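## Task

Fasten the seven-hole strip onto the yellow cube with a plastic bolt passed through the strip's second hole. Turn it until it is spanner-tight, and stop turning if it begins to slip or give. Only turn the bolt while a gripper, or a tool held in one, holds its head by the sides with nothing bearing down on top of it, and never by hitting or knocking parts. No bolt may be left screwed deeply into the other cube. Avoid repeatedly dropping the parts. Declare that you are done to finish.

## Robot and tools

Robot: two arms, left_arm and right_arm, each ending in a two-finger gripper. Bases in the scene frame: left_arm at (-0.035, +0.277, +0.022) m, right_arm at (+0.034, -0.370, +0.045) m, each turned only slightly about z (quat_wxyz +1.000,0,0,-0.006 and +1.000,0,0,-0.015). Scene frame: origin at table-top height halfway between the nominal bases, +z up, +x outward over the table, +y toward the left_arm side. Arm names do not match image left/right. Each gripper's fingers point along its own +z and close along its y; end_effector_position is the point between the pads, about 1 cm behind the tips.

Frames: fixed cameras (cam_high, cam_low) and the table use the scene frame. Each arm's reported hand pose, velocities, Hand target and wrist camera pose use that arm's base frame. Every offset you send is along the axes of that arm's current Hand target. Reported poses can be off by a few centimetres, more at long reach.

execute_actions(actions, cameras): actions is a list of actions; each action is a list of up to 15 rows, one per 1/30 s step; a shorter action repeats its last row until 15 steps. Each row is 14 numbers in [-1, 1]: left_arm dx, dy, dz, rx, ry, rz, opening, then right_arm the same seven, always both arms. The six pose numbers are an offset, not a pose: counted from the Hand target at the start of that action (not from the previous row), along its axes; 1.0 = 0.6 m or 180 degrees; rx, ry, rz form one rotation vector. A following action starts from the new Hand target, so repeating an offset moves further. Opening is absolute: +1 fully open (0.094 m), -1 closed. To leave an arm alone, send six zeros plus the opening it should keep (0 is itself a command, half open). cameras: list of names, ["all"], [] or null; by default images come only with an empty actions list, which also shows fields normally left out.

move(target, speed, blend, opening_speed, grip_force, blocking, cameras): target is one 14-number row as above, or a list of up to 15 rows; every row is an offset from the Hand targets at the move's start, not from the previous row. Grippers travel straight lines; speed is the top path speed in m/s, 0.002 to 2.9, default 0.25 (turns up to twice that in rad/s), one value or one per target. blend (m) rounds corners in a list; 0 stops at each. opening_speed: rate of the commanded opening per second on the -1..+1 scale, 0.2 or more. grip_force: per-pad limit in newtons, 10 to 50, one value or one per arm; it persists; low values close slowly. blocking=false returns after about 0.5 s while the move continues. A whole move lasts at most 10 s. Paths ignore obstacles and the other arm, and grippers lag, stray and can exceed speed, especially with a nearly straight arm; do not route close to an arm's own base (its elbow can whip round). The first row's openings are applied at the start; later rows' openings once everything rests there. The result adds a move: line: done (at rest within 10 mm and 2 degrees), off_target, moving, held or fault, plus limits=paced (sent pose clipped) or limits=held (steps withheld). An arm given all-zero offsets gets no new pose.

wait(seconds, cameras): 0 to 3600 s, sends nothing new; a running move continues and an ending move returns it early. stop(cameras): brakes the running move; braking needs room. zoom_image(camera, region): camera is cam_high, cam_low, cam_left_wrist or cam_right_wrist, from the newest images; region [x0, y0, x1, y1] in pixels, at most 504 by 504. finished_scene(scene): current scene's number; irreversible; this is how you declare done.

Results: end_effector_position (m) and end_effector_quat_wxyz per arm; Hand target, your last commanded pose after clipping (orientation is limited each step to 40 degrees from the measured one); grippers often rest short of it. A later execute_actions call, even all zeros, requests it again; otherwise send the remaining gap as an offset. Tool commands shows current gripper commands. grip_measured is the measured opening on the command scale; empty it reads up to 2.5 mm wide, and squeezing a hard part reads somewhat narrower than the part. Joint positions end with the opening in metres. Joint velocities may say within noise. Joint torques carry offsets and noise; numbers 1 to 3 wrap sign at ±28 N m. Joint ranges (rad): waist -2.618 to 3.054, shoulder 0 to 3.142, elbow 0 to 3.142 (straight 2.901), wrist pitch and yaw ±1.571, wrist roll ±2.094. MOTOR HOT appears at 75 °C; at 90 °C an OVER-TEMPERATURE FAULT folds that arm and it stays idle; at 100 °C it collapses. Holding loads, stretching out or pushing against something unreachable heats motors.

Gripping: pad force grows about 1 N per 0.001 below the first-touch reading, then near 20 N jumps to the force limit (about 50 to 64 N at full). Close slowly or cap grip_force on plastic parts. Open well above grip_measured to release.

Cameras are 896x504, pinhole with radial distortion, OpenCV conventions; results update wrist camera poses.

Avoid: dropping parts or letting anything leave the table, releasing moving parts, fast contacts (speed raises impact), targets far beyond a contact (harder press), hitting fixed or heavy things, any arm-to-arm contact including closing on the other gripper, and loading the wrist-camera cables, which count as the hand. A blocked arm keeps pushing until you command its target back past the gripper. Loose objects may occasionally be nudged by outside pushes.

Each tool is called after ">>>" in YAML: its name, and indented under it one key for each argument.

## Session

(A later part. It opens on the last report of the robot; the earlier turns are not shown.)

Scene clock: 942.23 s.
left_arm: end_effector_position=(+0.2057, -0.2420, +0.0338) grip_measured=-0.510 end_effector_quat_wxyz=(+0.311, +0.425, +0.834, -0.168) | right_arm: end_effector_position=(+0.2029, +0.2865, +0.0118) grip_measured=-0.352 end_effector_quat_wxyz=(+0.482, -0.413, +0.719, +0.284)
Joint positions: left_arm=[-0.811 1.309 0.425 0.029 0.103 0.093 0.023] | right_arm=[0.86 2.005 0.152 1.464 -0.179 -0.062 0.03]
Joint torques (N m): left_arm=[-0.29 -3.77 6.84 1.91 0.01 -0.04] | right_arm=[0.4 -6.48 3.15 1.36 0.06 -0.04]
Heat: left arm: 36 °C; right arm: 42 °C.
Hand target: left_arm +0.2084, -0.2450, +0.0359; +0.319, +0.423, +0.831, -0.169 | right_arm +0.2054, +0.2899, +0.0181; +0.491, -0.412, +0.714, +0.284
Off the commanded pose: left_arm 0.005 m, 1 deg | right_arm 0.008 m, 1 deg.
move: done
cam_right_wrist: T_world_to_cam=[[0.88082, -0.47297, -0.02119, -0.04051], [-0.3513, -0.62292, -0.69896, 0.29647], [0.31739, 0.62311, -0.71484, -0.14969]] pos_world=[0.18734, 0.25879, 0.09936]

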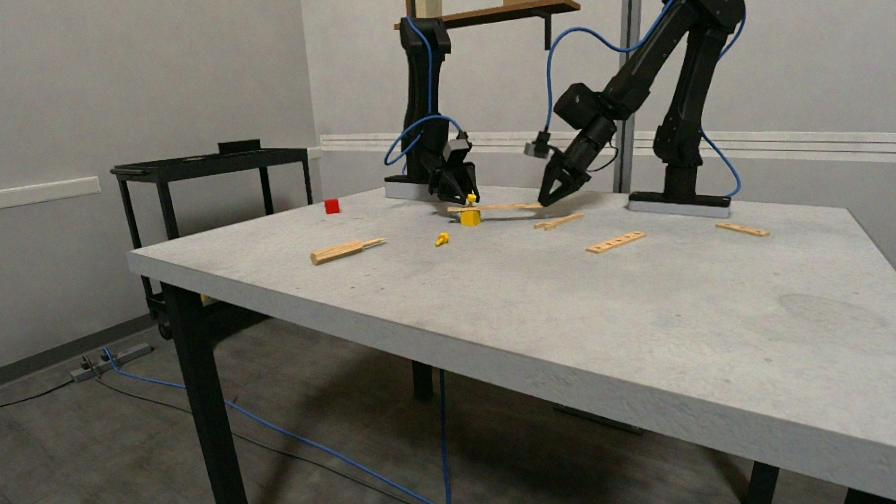

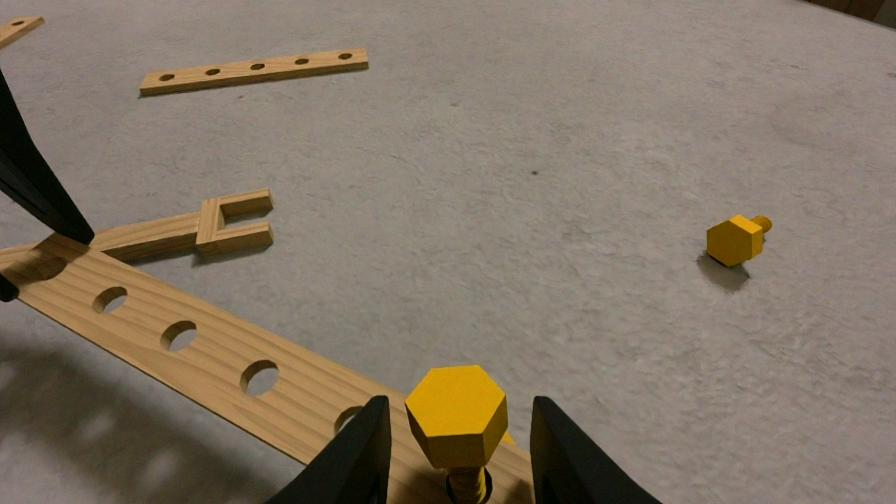

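>>> move:
  target:
    - [0,0,0,0,0,0,-0.65,0.008,0,-0.07,0,0,0,-0.3]
    - [0,0,0,0,0,0,-0.65,-0.13,0,-0.12,0,0,0,-0.3]
  speed: 0.08
  cameras: ["cam_low","cam_right_wrist"]

>>> zoom_image:
  camera: "cam_right_wrist"
  region: [330, 250, 630, 504]

Scene clock: 948.67 s.
left_arm: end_effector_position=(+0.2057, -0.2420, +0.0338) grip_measured=-0.510 end_effector_quat_wxyz=(+0.311, +0.425, +0.834, -0.168) | right_arm: end_effector_position=(+0.1813, +0.2508, +0.1016) grip_measured=-0.302 end_effector_quat_wxyz=(+0.478, -0.412, +0.724, +0.279)
Joint positions: left_arm=[-0.811 1.309 0.425 0.029 0.103 0.093 0.023] | right_arm=[0.822 0.952 0.15 0.395 -0.206 -0.076 0.033]
Joint torques (N m): left_arm=[-0.39 -3.82 6.83 1.88 0.01 -0.04] | right_arm=[-0.39 -1.51 11.55 1.33 -0.13 -0.09]
Heat: left arm: 36 °C; right arm: 41 °C.
Hand target: left_arm +0.2084, -0.2450, +0.0359; +0.319, +0.423, +0.831, -0.169 | right_arm +0.1856, +0.2558, +0.1168; +0.491, -0.412, +0.713, +0.284
Off the commanded pose: left_arm 0.005 m, 1 deg | right_arm 0.017 m, 2 deg.
move: off_target (right_arm)
cam_right_wrist: T_world_to_cam=[[0.87679, -0.48033, -0.02306, -0.03371], [-0.36229, -0.62827, -0.68849, 0.33154], [0.31621, 0.61201, -0.72488, -0.05235]] pos_world=[0.16622, 0.22415, 0.18954]

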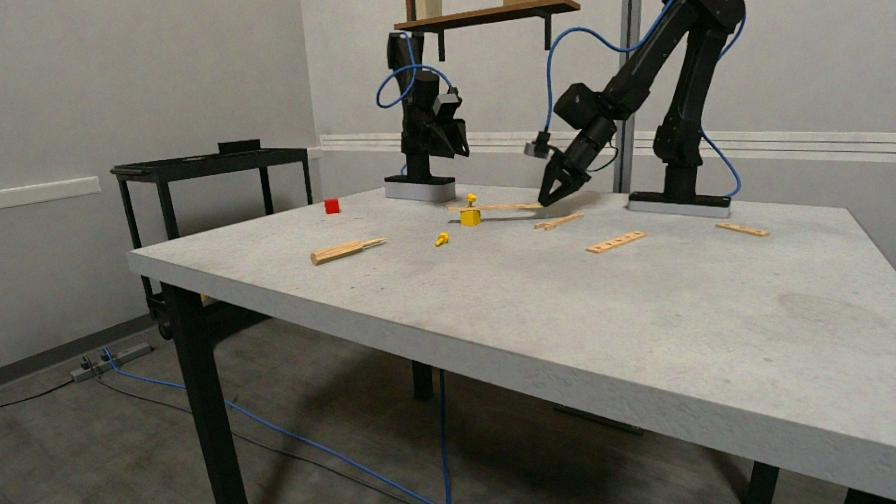

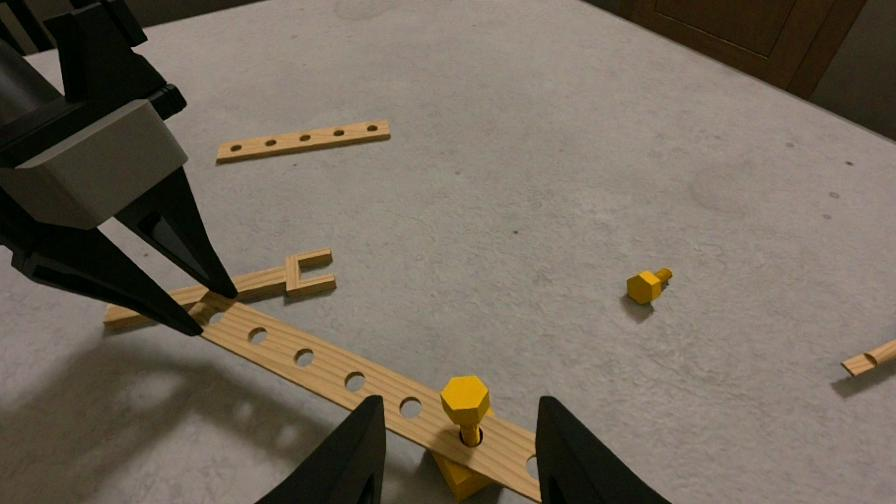

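Scaled by 1.680.

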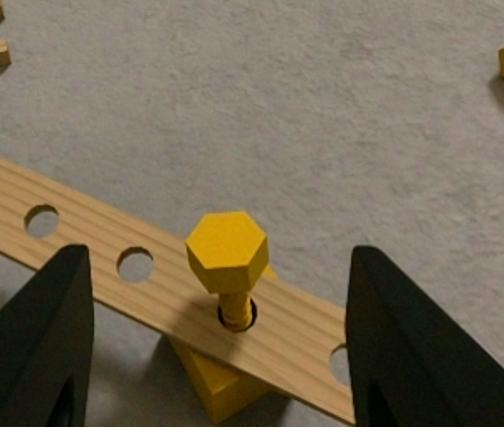

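>>> move:
  target: [0,0,0,0,0,0,-0.65,-0.009,-0.0085,0.0785,0.0673,0.3799,0.0975,-0.1]
  speed: 0.15
  cameras: ["cam_low","cam_right_wrist","cam_high"]

>>> zoom_image:
  camera: "cam_right_wrist"
  region: [330, 150, 630, 404]

Scene clock: 959.73 s.
left_arm: end_effector_position=(+0.2057, -0.2420, +0.0338) grip_measured=-0.510 end_effector_quat_wxyz=(+0.311, +0.425, +0.834, -0.168) | right_arm: end_effector_position=(+0.2087, +0.2880, +0.1023) grip_measured=-0.102 end_effector_quat_wxyz=(-0.005, -0.344, +0.939, -0.002)
Joint positions: left_arm=[-0.811 1.309 0.425 0.029 0.103 0.093 0.023] | right_arm=[0.939 1.905 1.605 -1.281 -0.003 0.237 0.042]
Joint torques (N m): left_arm=[-0.34 -3.79 6.8 1.88 -0.03 -0.06] | right_arm=[-0.09 -6.83 10.62 -0.02 0.02 0.04]
Heat: left arm: 36 °C; right arm: 41 °C.
Hand target: left_arm +0.2084, -0.2450, +0.0359; +0.319, +0.423, +0.831, -0.169 | right_arm +0.2130, +0.2931, +0.1050; +0.000, -0.341, +0.940, +0.000
Off the commanded pose: left_arm 0.005 m, 1 deg | right_arm 0.007 m, 1 deg.
move: done
cam_right_wrist: T_world_to_cam=[[0.64552, -0.76311, -0.03112, 0.09063], [-0.68745, -0.59831, 0.41164, 0.31203], [-0.33274, -0.24433, -0.91082, 0.31774]] pos_world=[0.26173, 0.33348, 0.16378]
Images, in order (width x height): cam_high 896x504, cam_low 896x504, cam_right_wrist 896x504.

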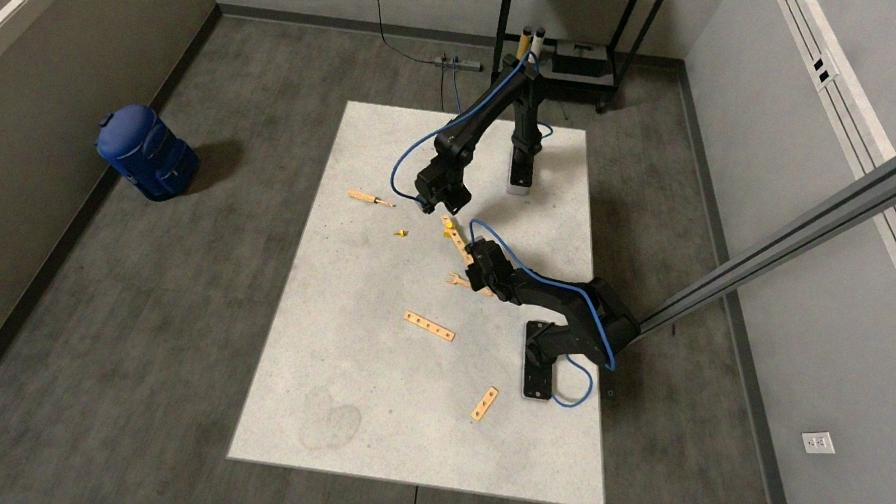

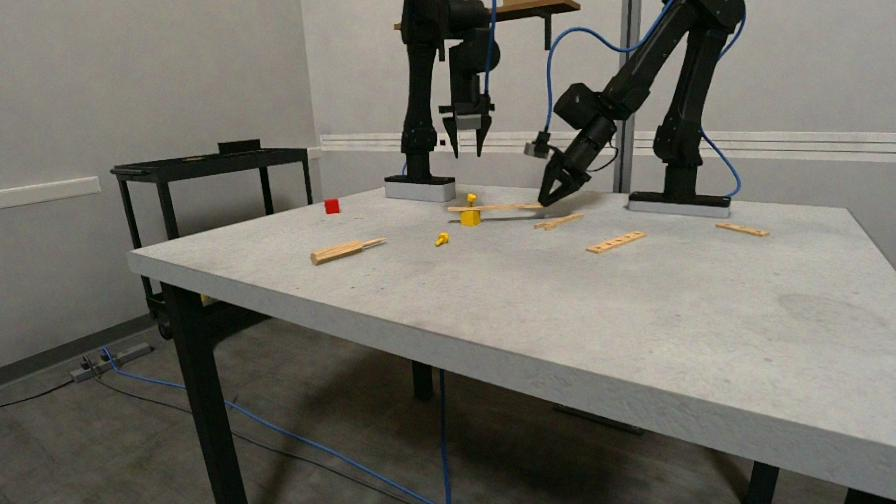

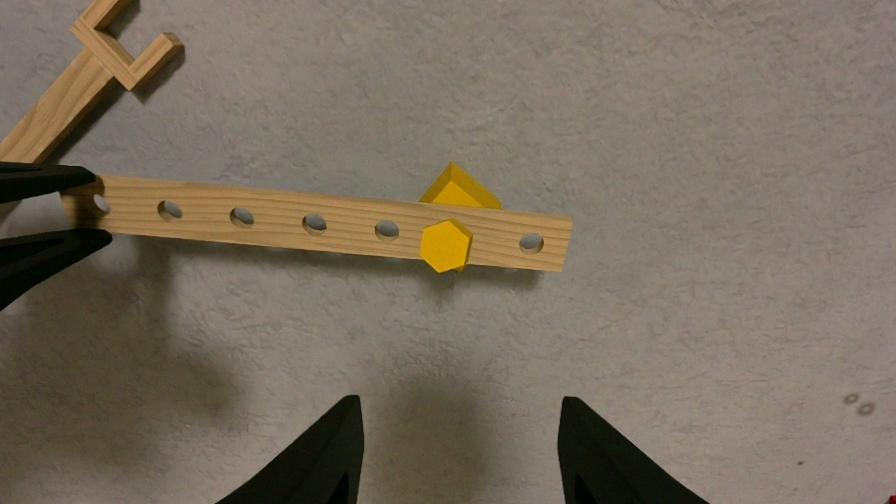

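Scaled by 1.680.

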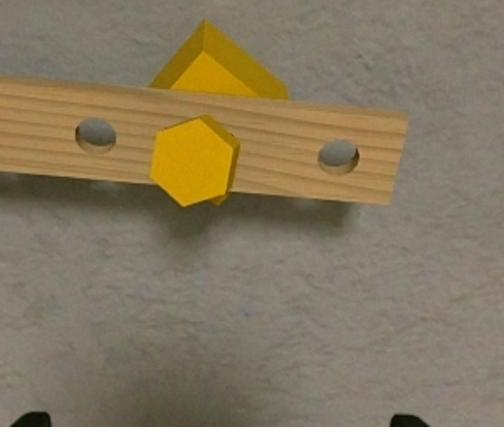

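>>> move:
  target: [0,0,0,0,0,0,-0.65,0.0005,0.0027,0.085,0,0,-0.2667,-0.1]
  speed: 0.12
  cameras: ["cam_low","cam_right_wrist","cam_high"]

>>> zoom_image:
  camera: "cam_right_wrist"
  region: [300, 200, 620, 504]

Scene clock: 983.60 s.
left_arm: end_effector_position=(+0.2057, -0.2420, +0.0338) grip_measured=-0.510 end_effector_quat_wxyz=(+0.311, +0.425, +0.834, -0.168) | right_arm: end_effector_position=(+0.2140, +0.2952, +0.0628) grip_measured=-0.102 end_effector_quat_wxyz=(-0.008, +0.690, -0.723, -0.003)
Joint positions: left_arm=[-0.811 1.309 0.425 0.029 0.103 0.093 0.023] | right_arm=[0.939 1.933 1.485 -1.105 -0.003 -0.585 0.042]
Joint torques (N m): left_arm=[-0.36 -3.77 6.84 1.88 0.01 -0.05] | right_arm=[0.28 -6.99 6.37 0.18 0.02 -0.06]
Heat: left arm: 36 °C; right arm: 37 °C.
Hand target: left_arm +0.2084, -0.2450, +0.0359; +0.319, +0.423, +0.831, -0.169 | right_arm +0.2117, +0.2941, +0.0540; +0.000, +0.694, -0.720, +0.000
Off the commanded pose: left_arm 0.005 m, 1 deg | right_arm 0.009 m, 1 deg.
move: done
cam_right_wrist: T_world_to_cam=[[0.99866, -0.0461, -0.02344, -0.19623], [-0.03346, -0.92154, 0.38683, 0.29328], [-0.03943, -0.38553, -0.92185, 0.26489]] pos_world=[0.21622, 0.36334, 0.12614]
Images, in order (width x height): cam_high 896x504, cam_low 896x504, cam_right_wrist 896x504.

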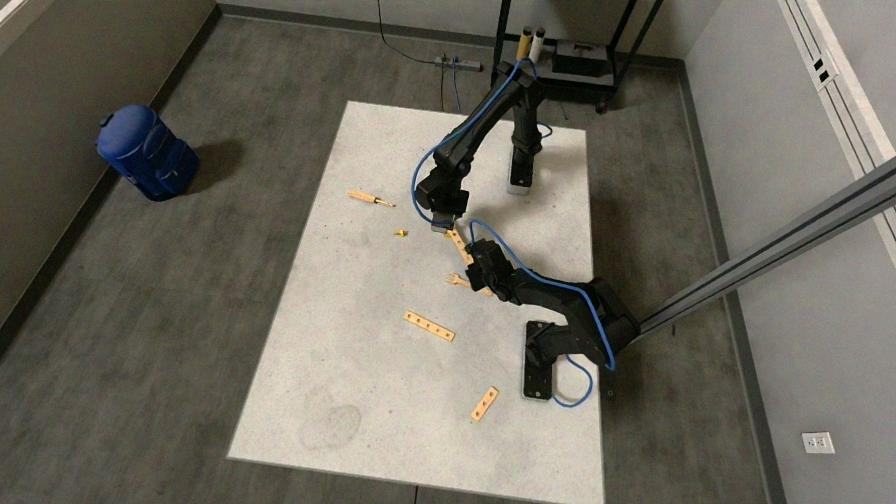

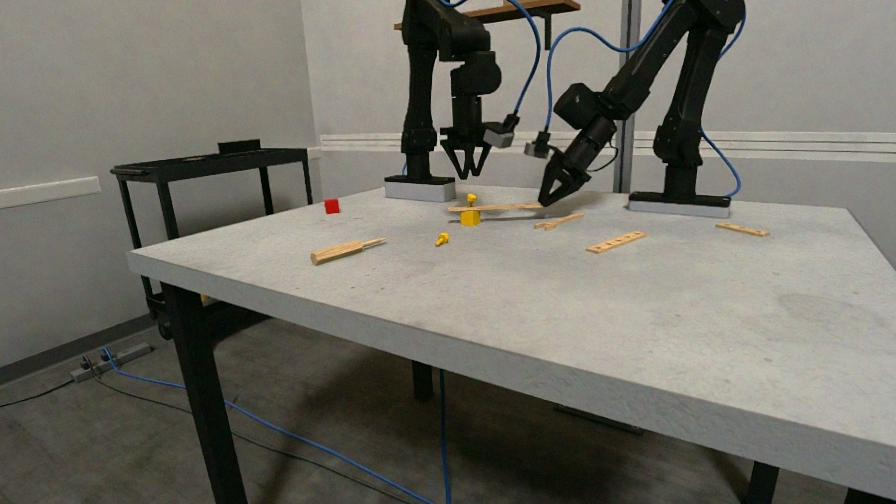

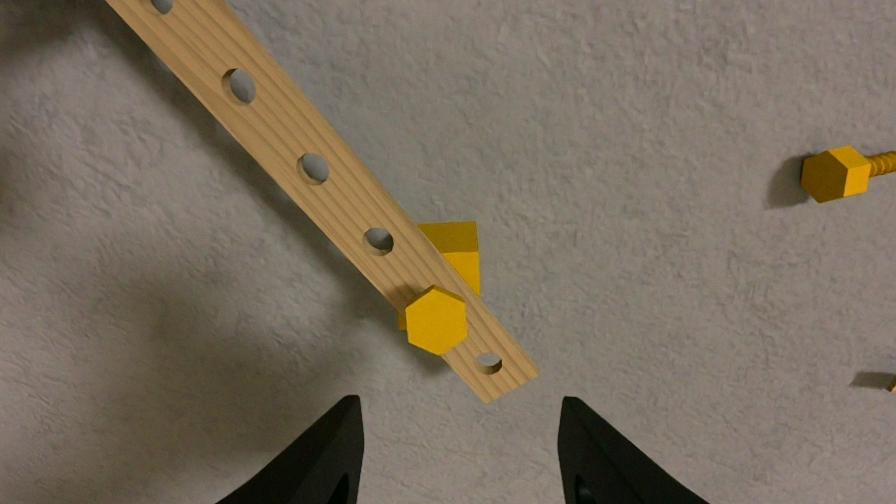

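Scaled by 1.575.

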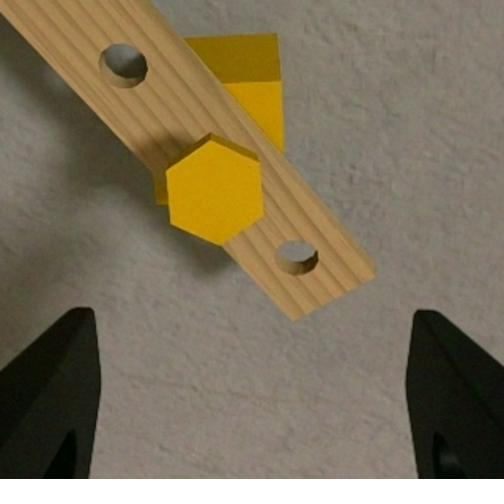

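>>> move:
  target: [0,0,0,0,0,0,-0.65,0.0132,0.0132,0.05,0,0,-0.011,-0.1]
  speed: 0.08
  cameras: ["cam_low","cam_right_wrist"]

>>> zoom_image:
  camera: "cam_right_wrist"
  region: [300, 200, 620, 504]

Scene clock: 994.33 s.
left_arm: end_effector_position=(+0.2057, -0.2420, +0.0338) grip_measured=-0.510 end_effector_quat_wxyz=(+0.311, +0.425, +0.834, -0.168) | right_arm: end_effector_position=(+0.2057, +0.2870, +0.0299) grip_measured=-0.102 end_effector_quat_wxyz=(-0.004, +0.703, -0.711, -0.002)
Joint positions: left_arm=[-0.811 1.309 0.425 0.029 0.103 0.093 0.023] | right_arm=[0.945 1.933 1.349 -0.978 -0.003 -0.614 0.042]
Joint torques (N m): left_arm=[-0.39 -3.79 6.84 1.88 -0.02 -0.05] | right_arm=[0.32 -7.27 6.34 0.18 0.02 -0.07]
Heat: left arm: 37 °C; right arm: 36 °C.
Hand target: left_arm +0.2084, -0.2450, +0.0359; +0.319, +0.423, +0.831, -0.169 | right_arm +0.2036, +0.2864, +0.0240; +0.000, +0.707, -0.708, +0.000
Off the commanded pose: left_arm 0.005 m, 1 deg | right_arm 0.006 m, 1 deg.
move: done
cam_right_wrist: T_world_to_cam=[[0.99953, -0.01199, -0.02804, -0.19891], [0.00001, -0.91931, 0.39353, 0.2905], [-0.03049, -0.39335, -0.91888, 0.23153]] pos_world=[0.20588, 0.35575, 0.09285]

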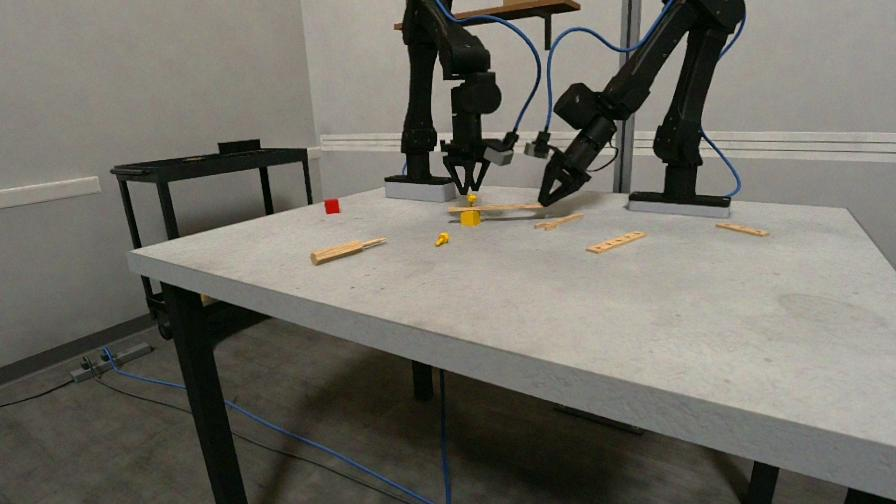

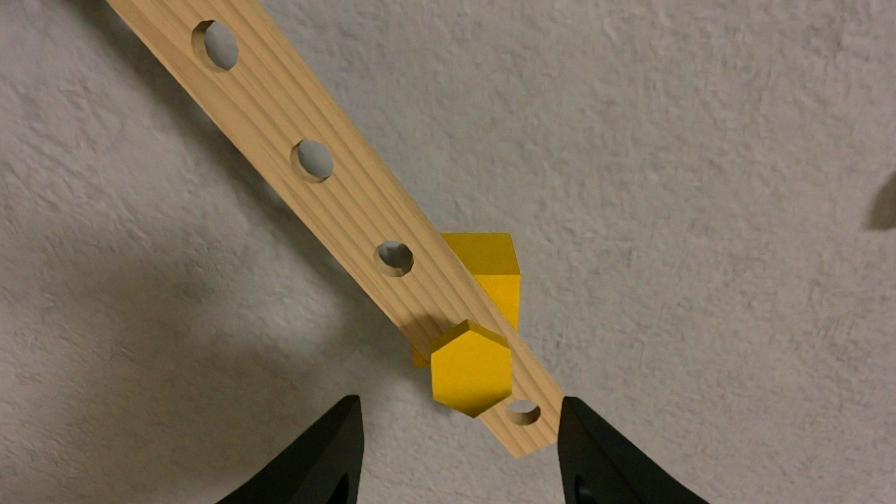

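Scaled by 1.575.

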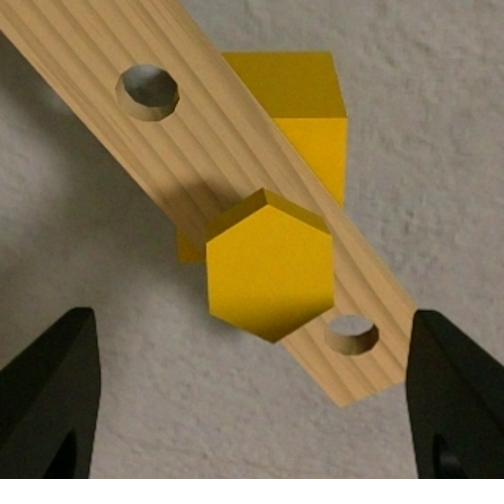

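>>> move:
  target: [0,0,0,0,0,0,-0.65,0,-0.002,0.0315,0,0,0,-0.25]
  speed: 0.05
  cameras: ["cam_low","cam_right_wrist"]

>>> zoom_image:
  camera: "cam_right_wrist"
  region: [300, 200, 620, 504]

>>> zoom_image:
  camera: "cam_low"
  region: [430, 150, 510, 230]

Scene clock: 1009.07 s.
left_arm: end_effector_position=(+0.2057, -0.2420, +0.0338) grip_measured=-0.510 end_effector_quat_wxyz=(+0.311, +0.425, +0.834, -0.168) | right_arm: end_effector_position=(+0.2065, +0.2882, +0.0122) grip_measured=-0.248 end_effector_quat_wxyz=(-0.006, +0.704, -0.711, -0.002)
Joint positions: left_arm=[-0.811 1.309 0.425 0.029 0.103 0.093 0.023] | right_arm=[0.945 1.96 1.311 -0.909 -0.003 -0.616 0.035]
Joint torques (N m): left_arm=[-0.38 -3.78 6.86 1.88 0 -0.05] | right_arm=[0.1 -7.04 6.15 0.18 0.02 -0.07]
Heat: left arm: 37 °C; right arm: 35 °C.
Hand target: left_arm +0.2084, -0.2450, +0.0359; +0.319, +0.423, +0.831, -0.169 | right_arm +0.2048, +0.2863, +0.0050; +0.000, +0.706, -0.708, +0.000
Off the commanded pose: left_arm 0.005 m, 1 deg | right_arm 0.007 m, 1 deg.
move: done
cam_right_wrist: T_world_to_cam=[[0.99962, -0.00929, -0.02583, -0.20105], [0.00154, -0.92048, 0.39079, 0.29857], [-0.02741, -0.39068, -0.92012, 0.21423]] pos_world=[0.20639, 0.35666, 0.07524]

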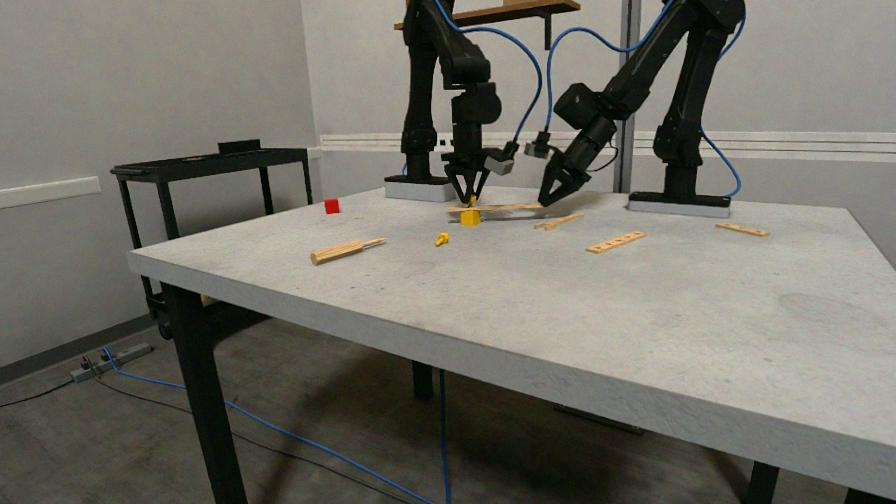

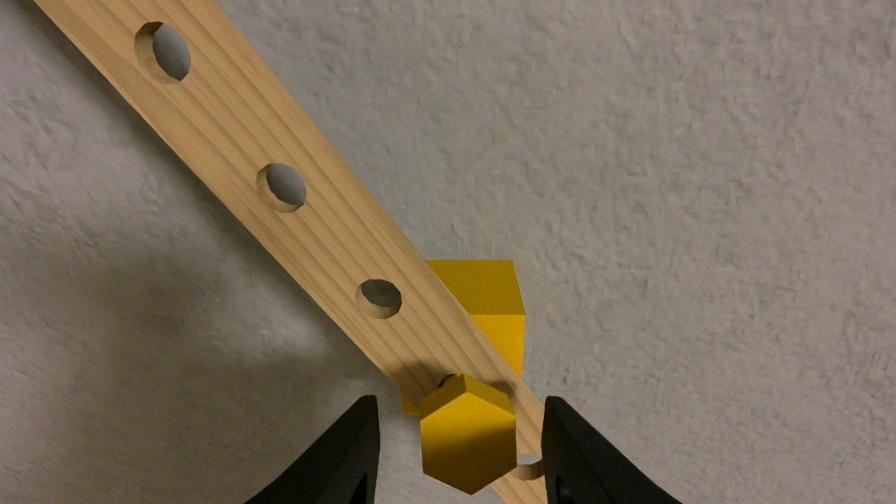

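Scaled by 1.575.

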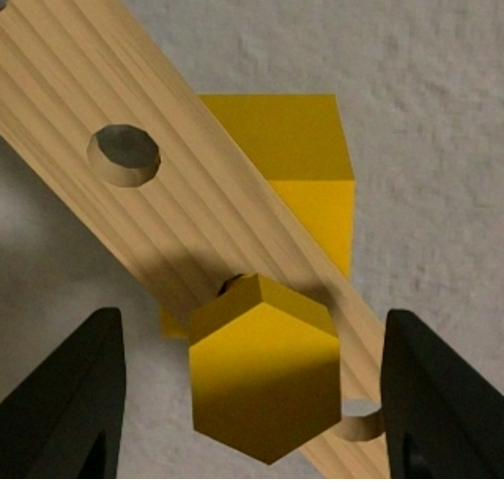

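Scaled by 6.300.

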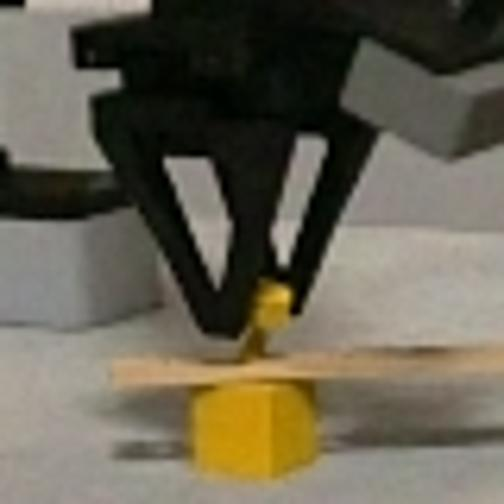

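>>> move:
  target: [0,0,0,0,0,0,-0.65,0,0,0,0,0,0,-0.72]
  opening_speed: 0.25
  grip_force: [50,45]
  cameras: ["all"]

>>> zoom_image:
  camera: "cam_low"
  region: [420, 140, 520, 230]

>>> zoom_image:
  camera: "cam_right_wrist"
  region: [340, 300, 590, 500]

Scene clock: 1033.30 s.
left_arm: end_effector_position=(+0.2058, -0.2420, +0.0338) grip_measured=-0.510 end_effector_quat_wxyz=(+0.311, +0.425, +0.834, -0.168) | right_arm: end_effector_position=(+0.2066, +0.2883, +0.0122) grip_measured=-0.645 end_effector_quat_wxyz=(-0.006, +0.704, -0.710, -0.002)
Joint positions: left_arm=[-0.811 1.309 0.425 0.029 0.103 0.093 0.023] | right_arm=[0.945 1.96 1.311 -0.909 -0.003 -0.617 0.017]
Joint torques (N m): left_arm=[-0.38 -3.75 6.87 1.87 0 -0.06] | right_arm=[0.1 -7.08 6.19 0.17 0.02 -0.07]
Heat: left arm: 37 °C; right arm: 34 °C.
Hand target: left_arm +0.2085, -0.2450, +0.0359; +0.319, +0.423, +0.831, -0.169 | right_arm +0.2047, +0.2863, +0.0050; +0.000, +0.706, -0.708, +0.000
Off the commanded pose: left_arm 0.005 m, 1 deg | right_arm 0.008 m, 1 deg.
grip_force (N): 50, 45
move: done
cam_left_wrist: T_world_to_cam=[[-0.81189, -0.58377, 0.007, 0.02501], [-0.56146, 0.77746, -0.2834, 0.34981], [0.16, -0.23402, -0.95898, 0.03197]] pos_world=[0.2116, -0.24988, 0.12962]
cam_right_wrist: T_world_to_cam=[[0.99963, -0.00885, -0.02558, -0.20123], [0.00184, -0.92062, 0.39046, 0.29868], [-0.02701, -0.39036, -0.92026, 0.21408]] pos_world=[0.20639, 0.35676, 0.07524]

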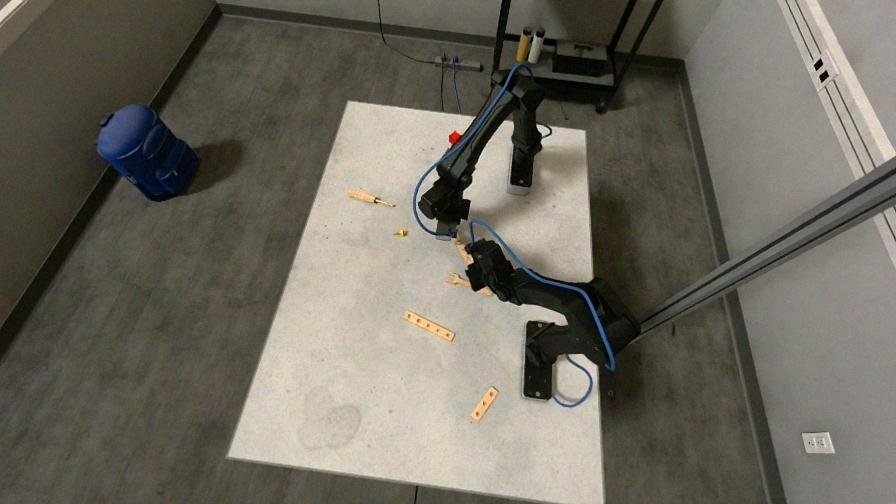

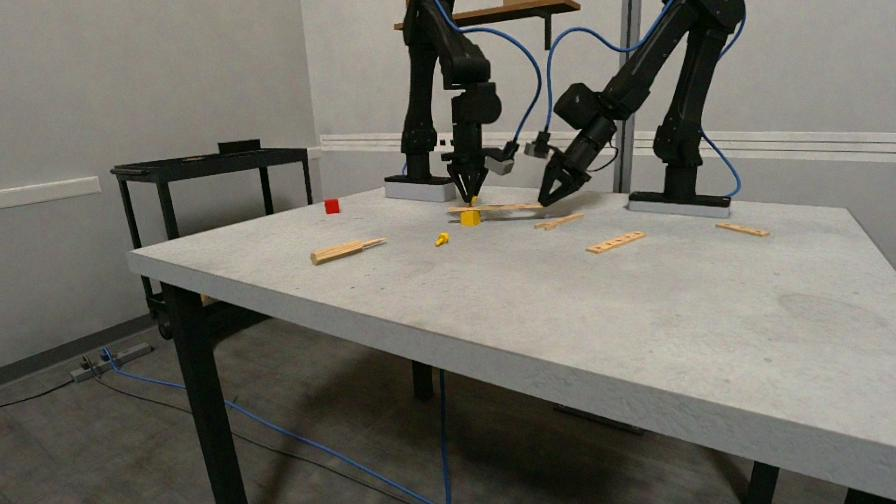

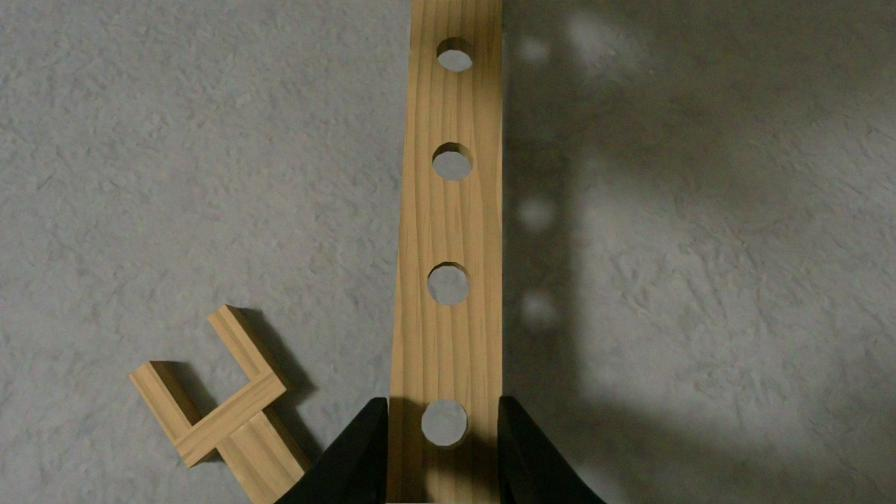

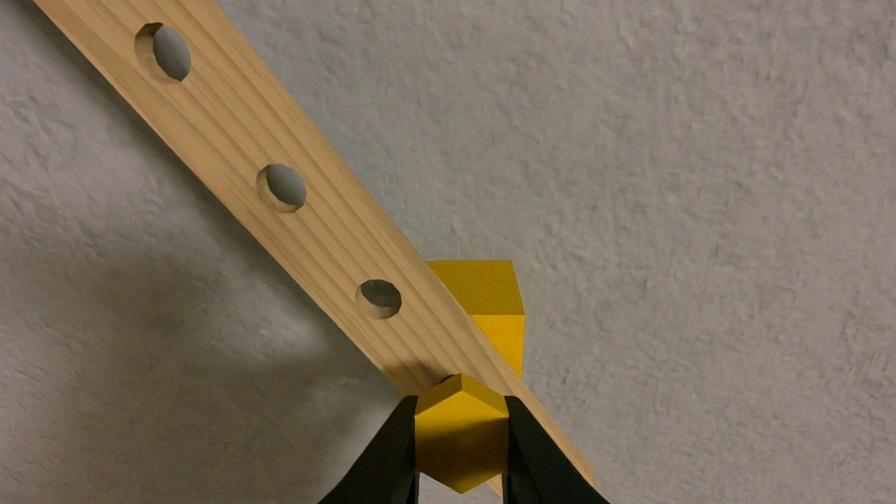

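Scaled by 5.040.

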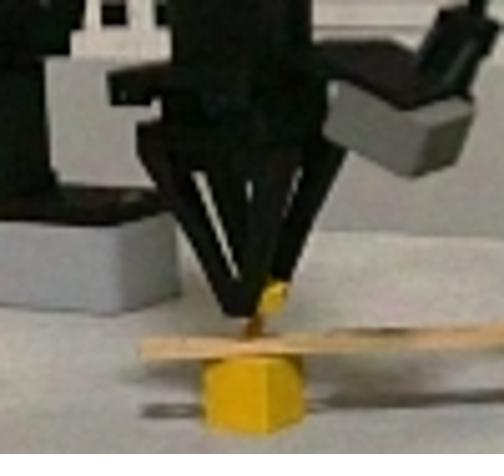

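Scaled by 2.016.

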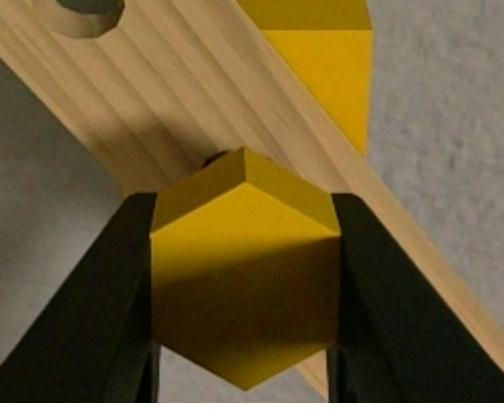

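>>> move:
  target:
    - [0,0,0,0,0,0,-0.65,0,0,0,0,0,0,-0.35]
    - [0,0,0,0,0,0,-0.65,-0.0085,0,0,0,0,0,-0.35]
    - [0,0,0,0,0,0,-0.65,-0.0085,0,0,0,0,0,-0.68]
  opening_speed: 0.3
  speed: 0.03
  grip_force: [50,20]
  cameras: ["cam_right_wrist","cam_low"]

>>> zoom_image:
  camera: "cam_low"
  region: [420, 140, 520, 230]

>>> zoom_image:
  camera: "cam_right_wrist"
  region: [340, 300, 590, 500]

Scene clock: 1050.20 s.
left_arm: end_effector_position=(+0.2058, -0.2420, +0.0338) grip_measured=-0.510 end_effector_quat_wxyz=(+0.311, +0.425, +0.834, -0.168) | right_arm: end_effector_position=(+0.2047, +0.2879, +0.0079) grip_measured=-0.627 end_effector_quat_wxyz=(+0.000, +0.705, -0.709, -0.001)
Joint positions: left_arm=[-0.811 1.309 0.425 0.029 0.103 0.093 0.023] | right_arm=[0.949 1.972 1.311 -0.909 -0.003 -0.617 0.018]
Joint torques (N m): left_arm=[-0.32 -3.75 6.82 1.87 0 -0.05] | right_arm=[0.5 -7.05 8.02 0.1 0.02 0.02]
Heat: left arm: 38 °C; right arm: 34 °C.
Hand target: left_arm +0.2085, -0.2450, +0.0359; +0.319, +0.423, +0.831, -0.169 | right_arm +0.2047, +0.2914, +0.0051; +0.000, +0.706, -0.708, +0.000
Off the commanded pose: left_arm 0.005 m, 1 deg | right_arm 0.004 m, 0 deg.
grip_force (N): 50, 20
move: done
cam_right_wrist: T_world_to_cam=[[0.99944, -0.00538, -0.03306, -0.20032], [0.0083, -0.91644, 0.40009, 0.29739], [-0.03245, -0.40014, -0.91588, 0.21386]] pos_world=[0.20468, 0.35704, 0.07026]
Images, in order (width x height): cam_low 896x504, cam_right_wrist 896x504.

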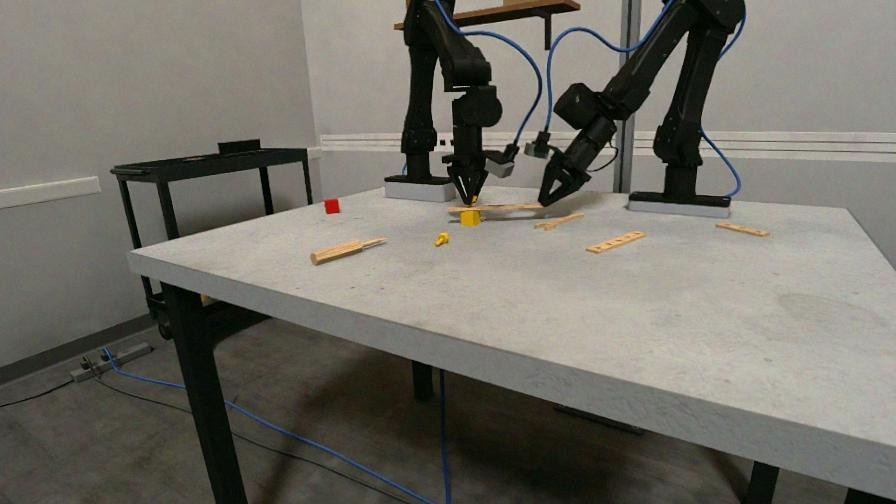

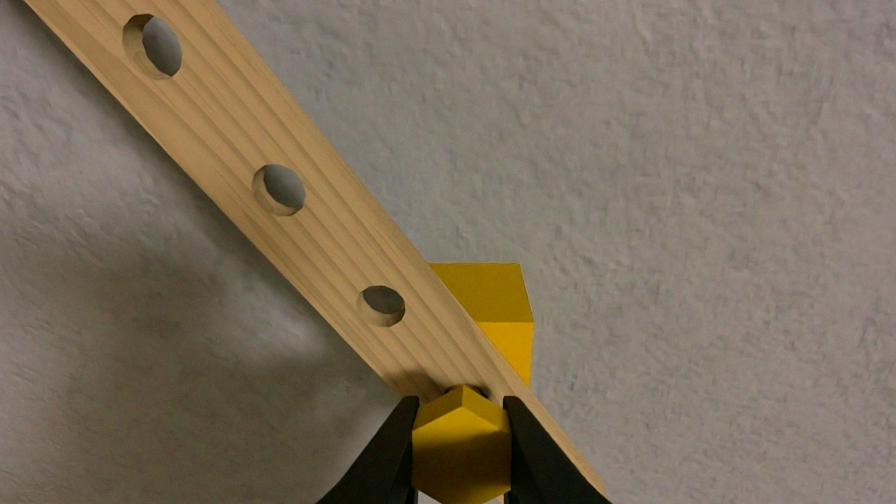

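Scaled by 5.040.

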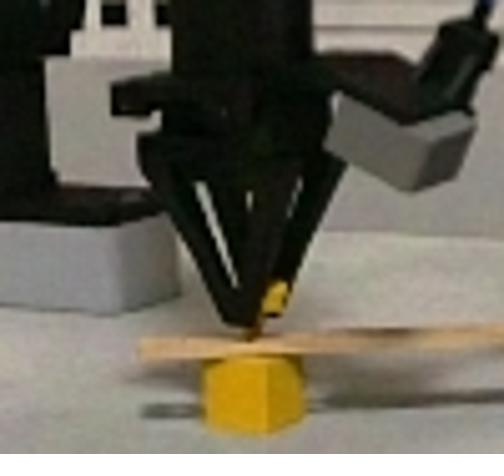

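Scaled by 2.016.

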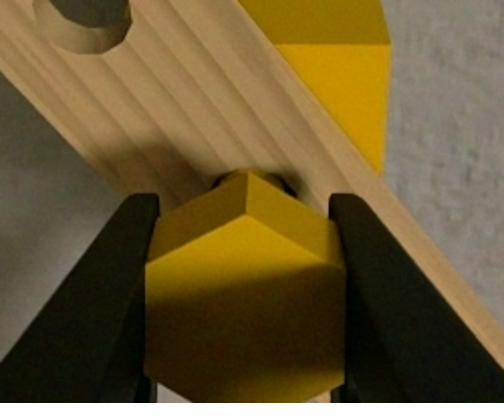

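>>> move:
  target: [0,0,0,0,0,0,-0.65,0.0135,0,0,0,0,0,-0.68]
  speed: 0.02
  cameras: ["cam_right_wrist","cam_low"]

>>> zoom_image:
  camera: "cam_low"
  region: [420, 140, 520, 230]

>>> zoom_image:
  camera: "cam_right_wrist"
  region: [340, 300, 590, 500]

Scene clock: 1056.37 s.
left_arm: end_effector_position=(+0.2058, -0.2420, +0.0338) grip_measured=-0.510 end_effector_quat_wxyz=(+0.311, +0.425, +0.834, -0.168) | right_arm: end_effector_position=(+0.2047, +0.2879, +0.0073) grip_measured=-0.627 end_effector_quat_wxyz=(+0.000, +0.707, -0.708, -0.001)
Joint positions: left_arm=[-0.811 1.309 0.425 0.029 0.103 0.093 0.023] | right_arm=[0.949 1.972 1.309 -0.906 -0.003 -0.621 0.018]
Joint torques (N m): left_arm=[-0.43 -3.85 6.9 1.88 -0.02 -0.05] | right_arm=[-0.61 -8.8 5.31 0.15 0.02 -0.07]
Heat: left arm: 38 °C; right arm: 34 °C.
Hand target: left_arm +0.2085, -0.2450, +0.0359; +0.319, +0.423, +0.831, -0.169 | right_arm +0.2047, +0.2834, +0.0051; +0.000, +0.707, -0.708, +0.000
Off the commanded pose: left_arm 0.005 m, 1 deg | right_arm 0.005 m, 0 deg.
grip_force (N): 50, 20
move: done
cam_right_wrist: T_world_to_cam=[[0.99947, -0.00158, -0.03245, -0.20145], [0.01152, -0.91678, 0.39922, 0.29713], [-0.03038, -0.39938, -0.91628, 0.21272]] pos_world=[0.20439, 0.35704, 0.06976]
Images, in order (width x height): cam_low 896x504, cam_right_wrist 896x504.

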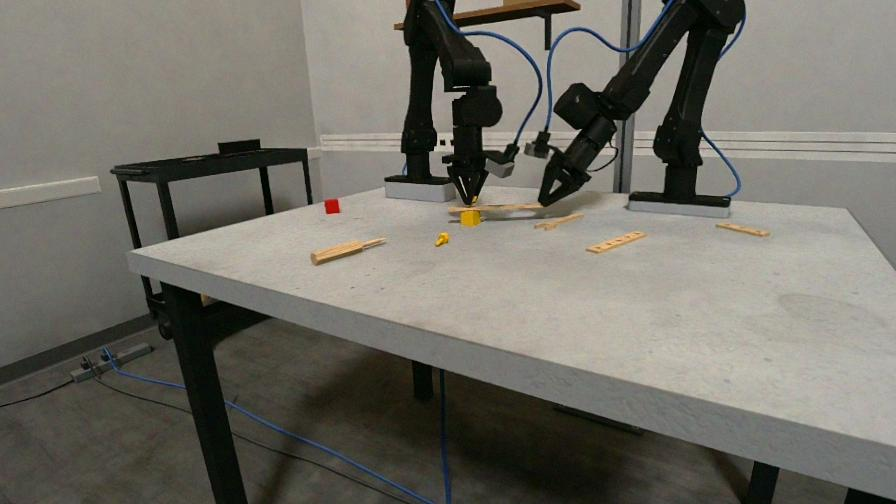

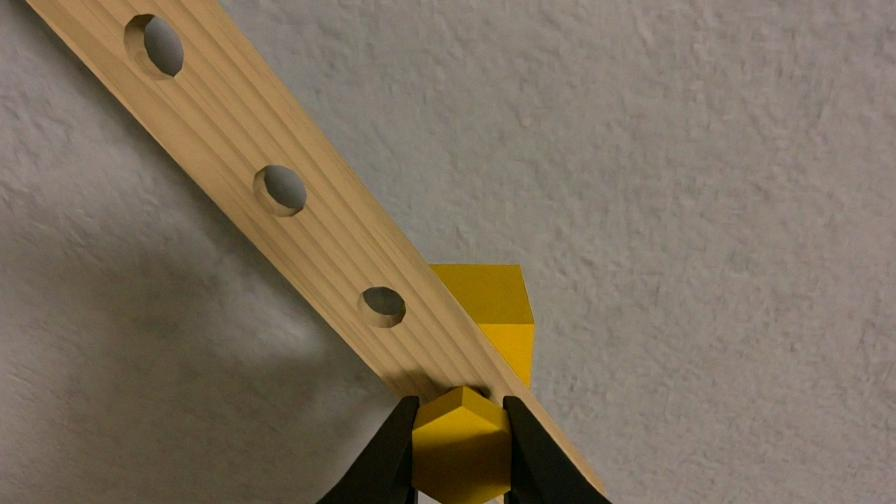

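Scaled by 5.040.

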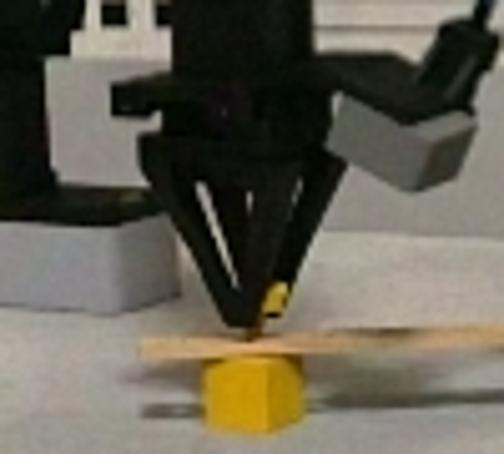

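Scaled by 2.016.

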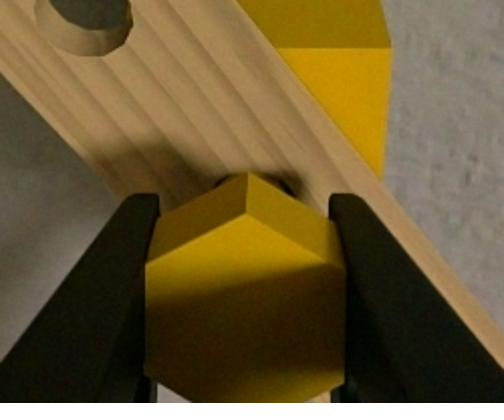

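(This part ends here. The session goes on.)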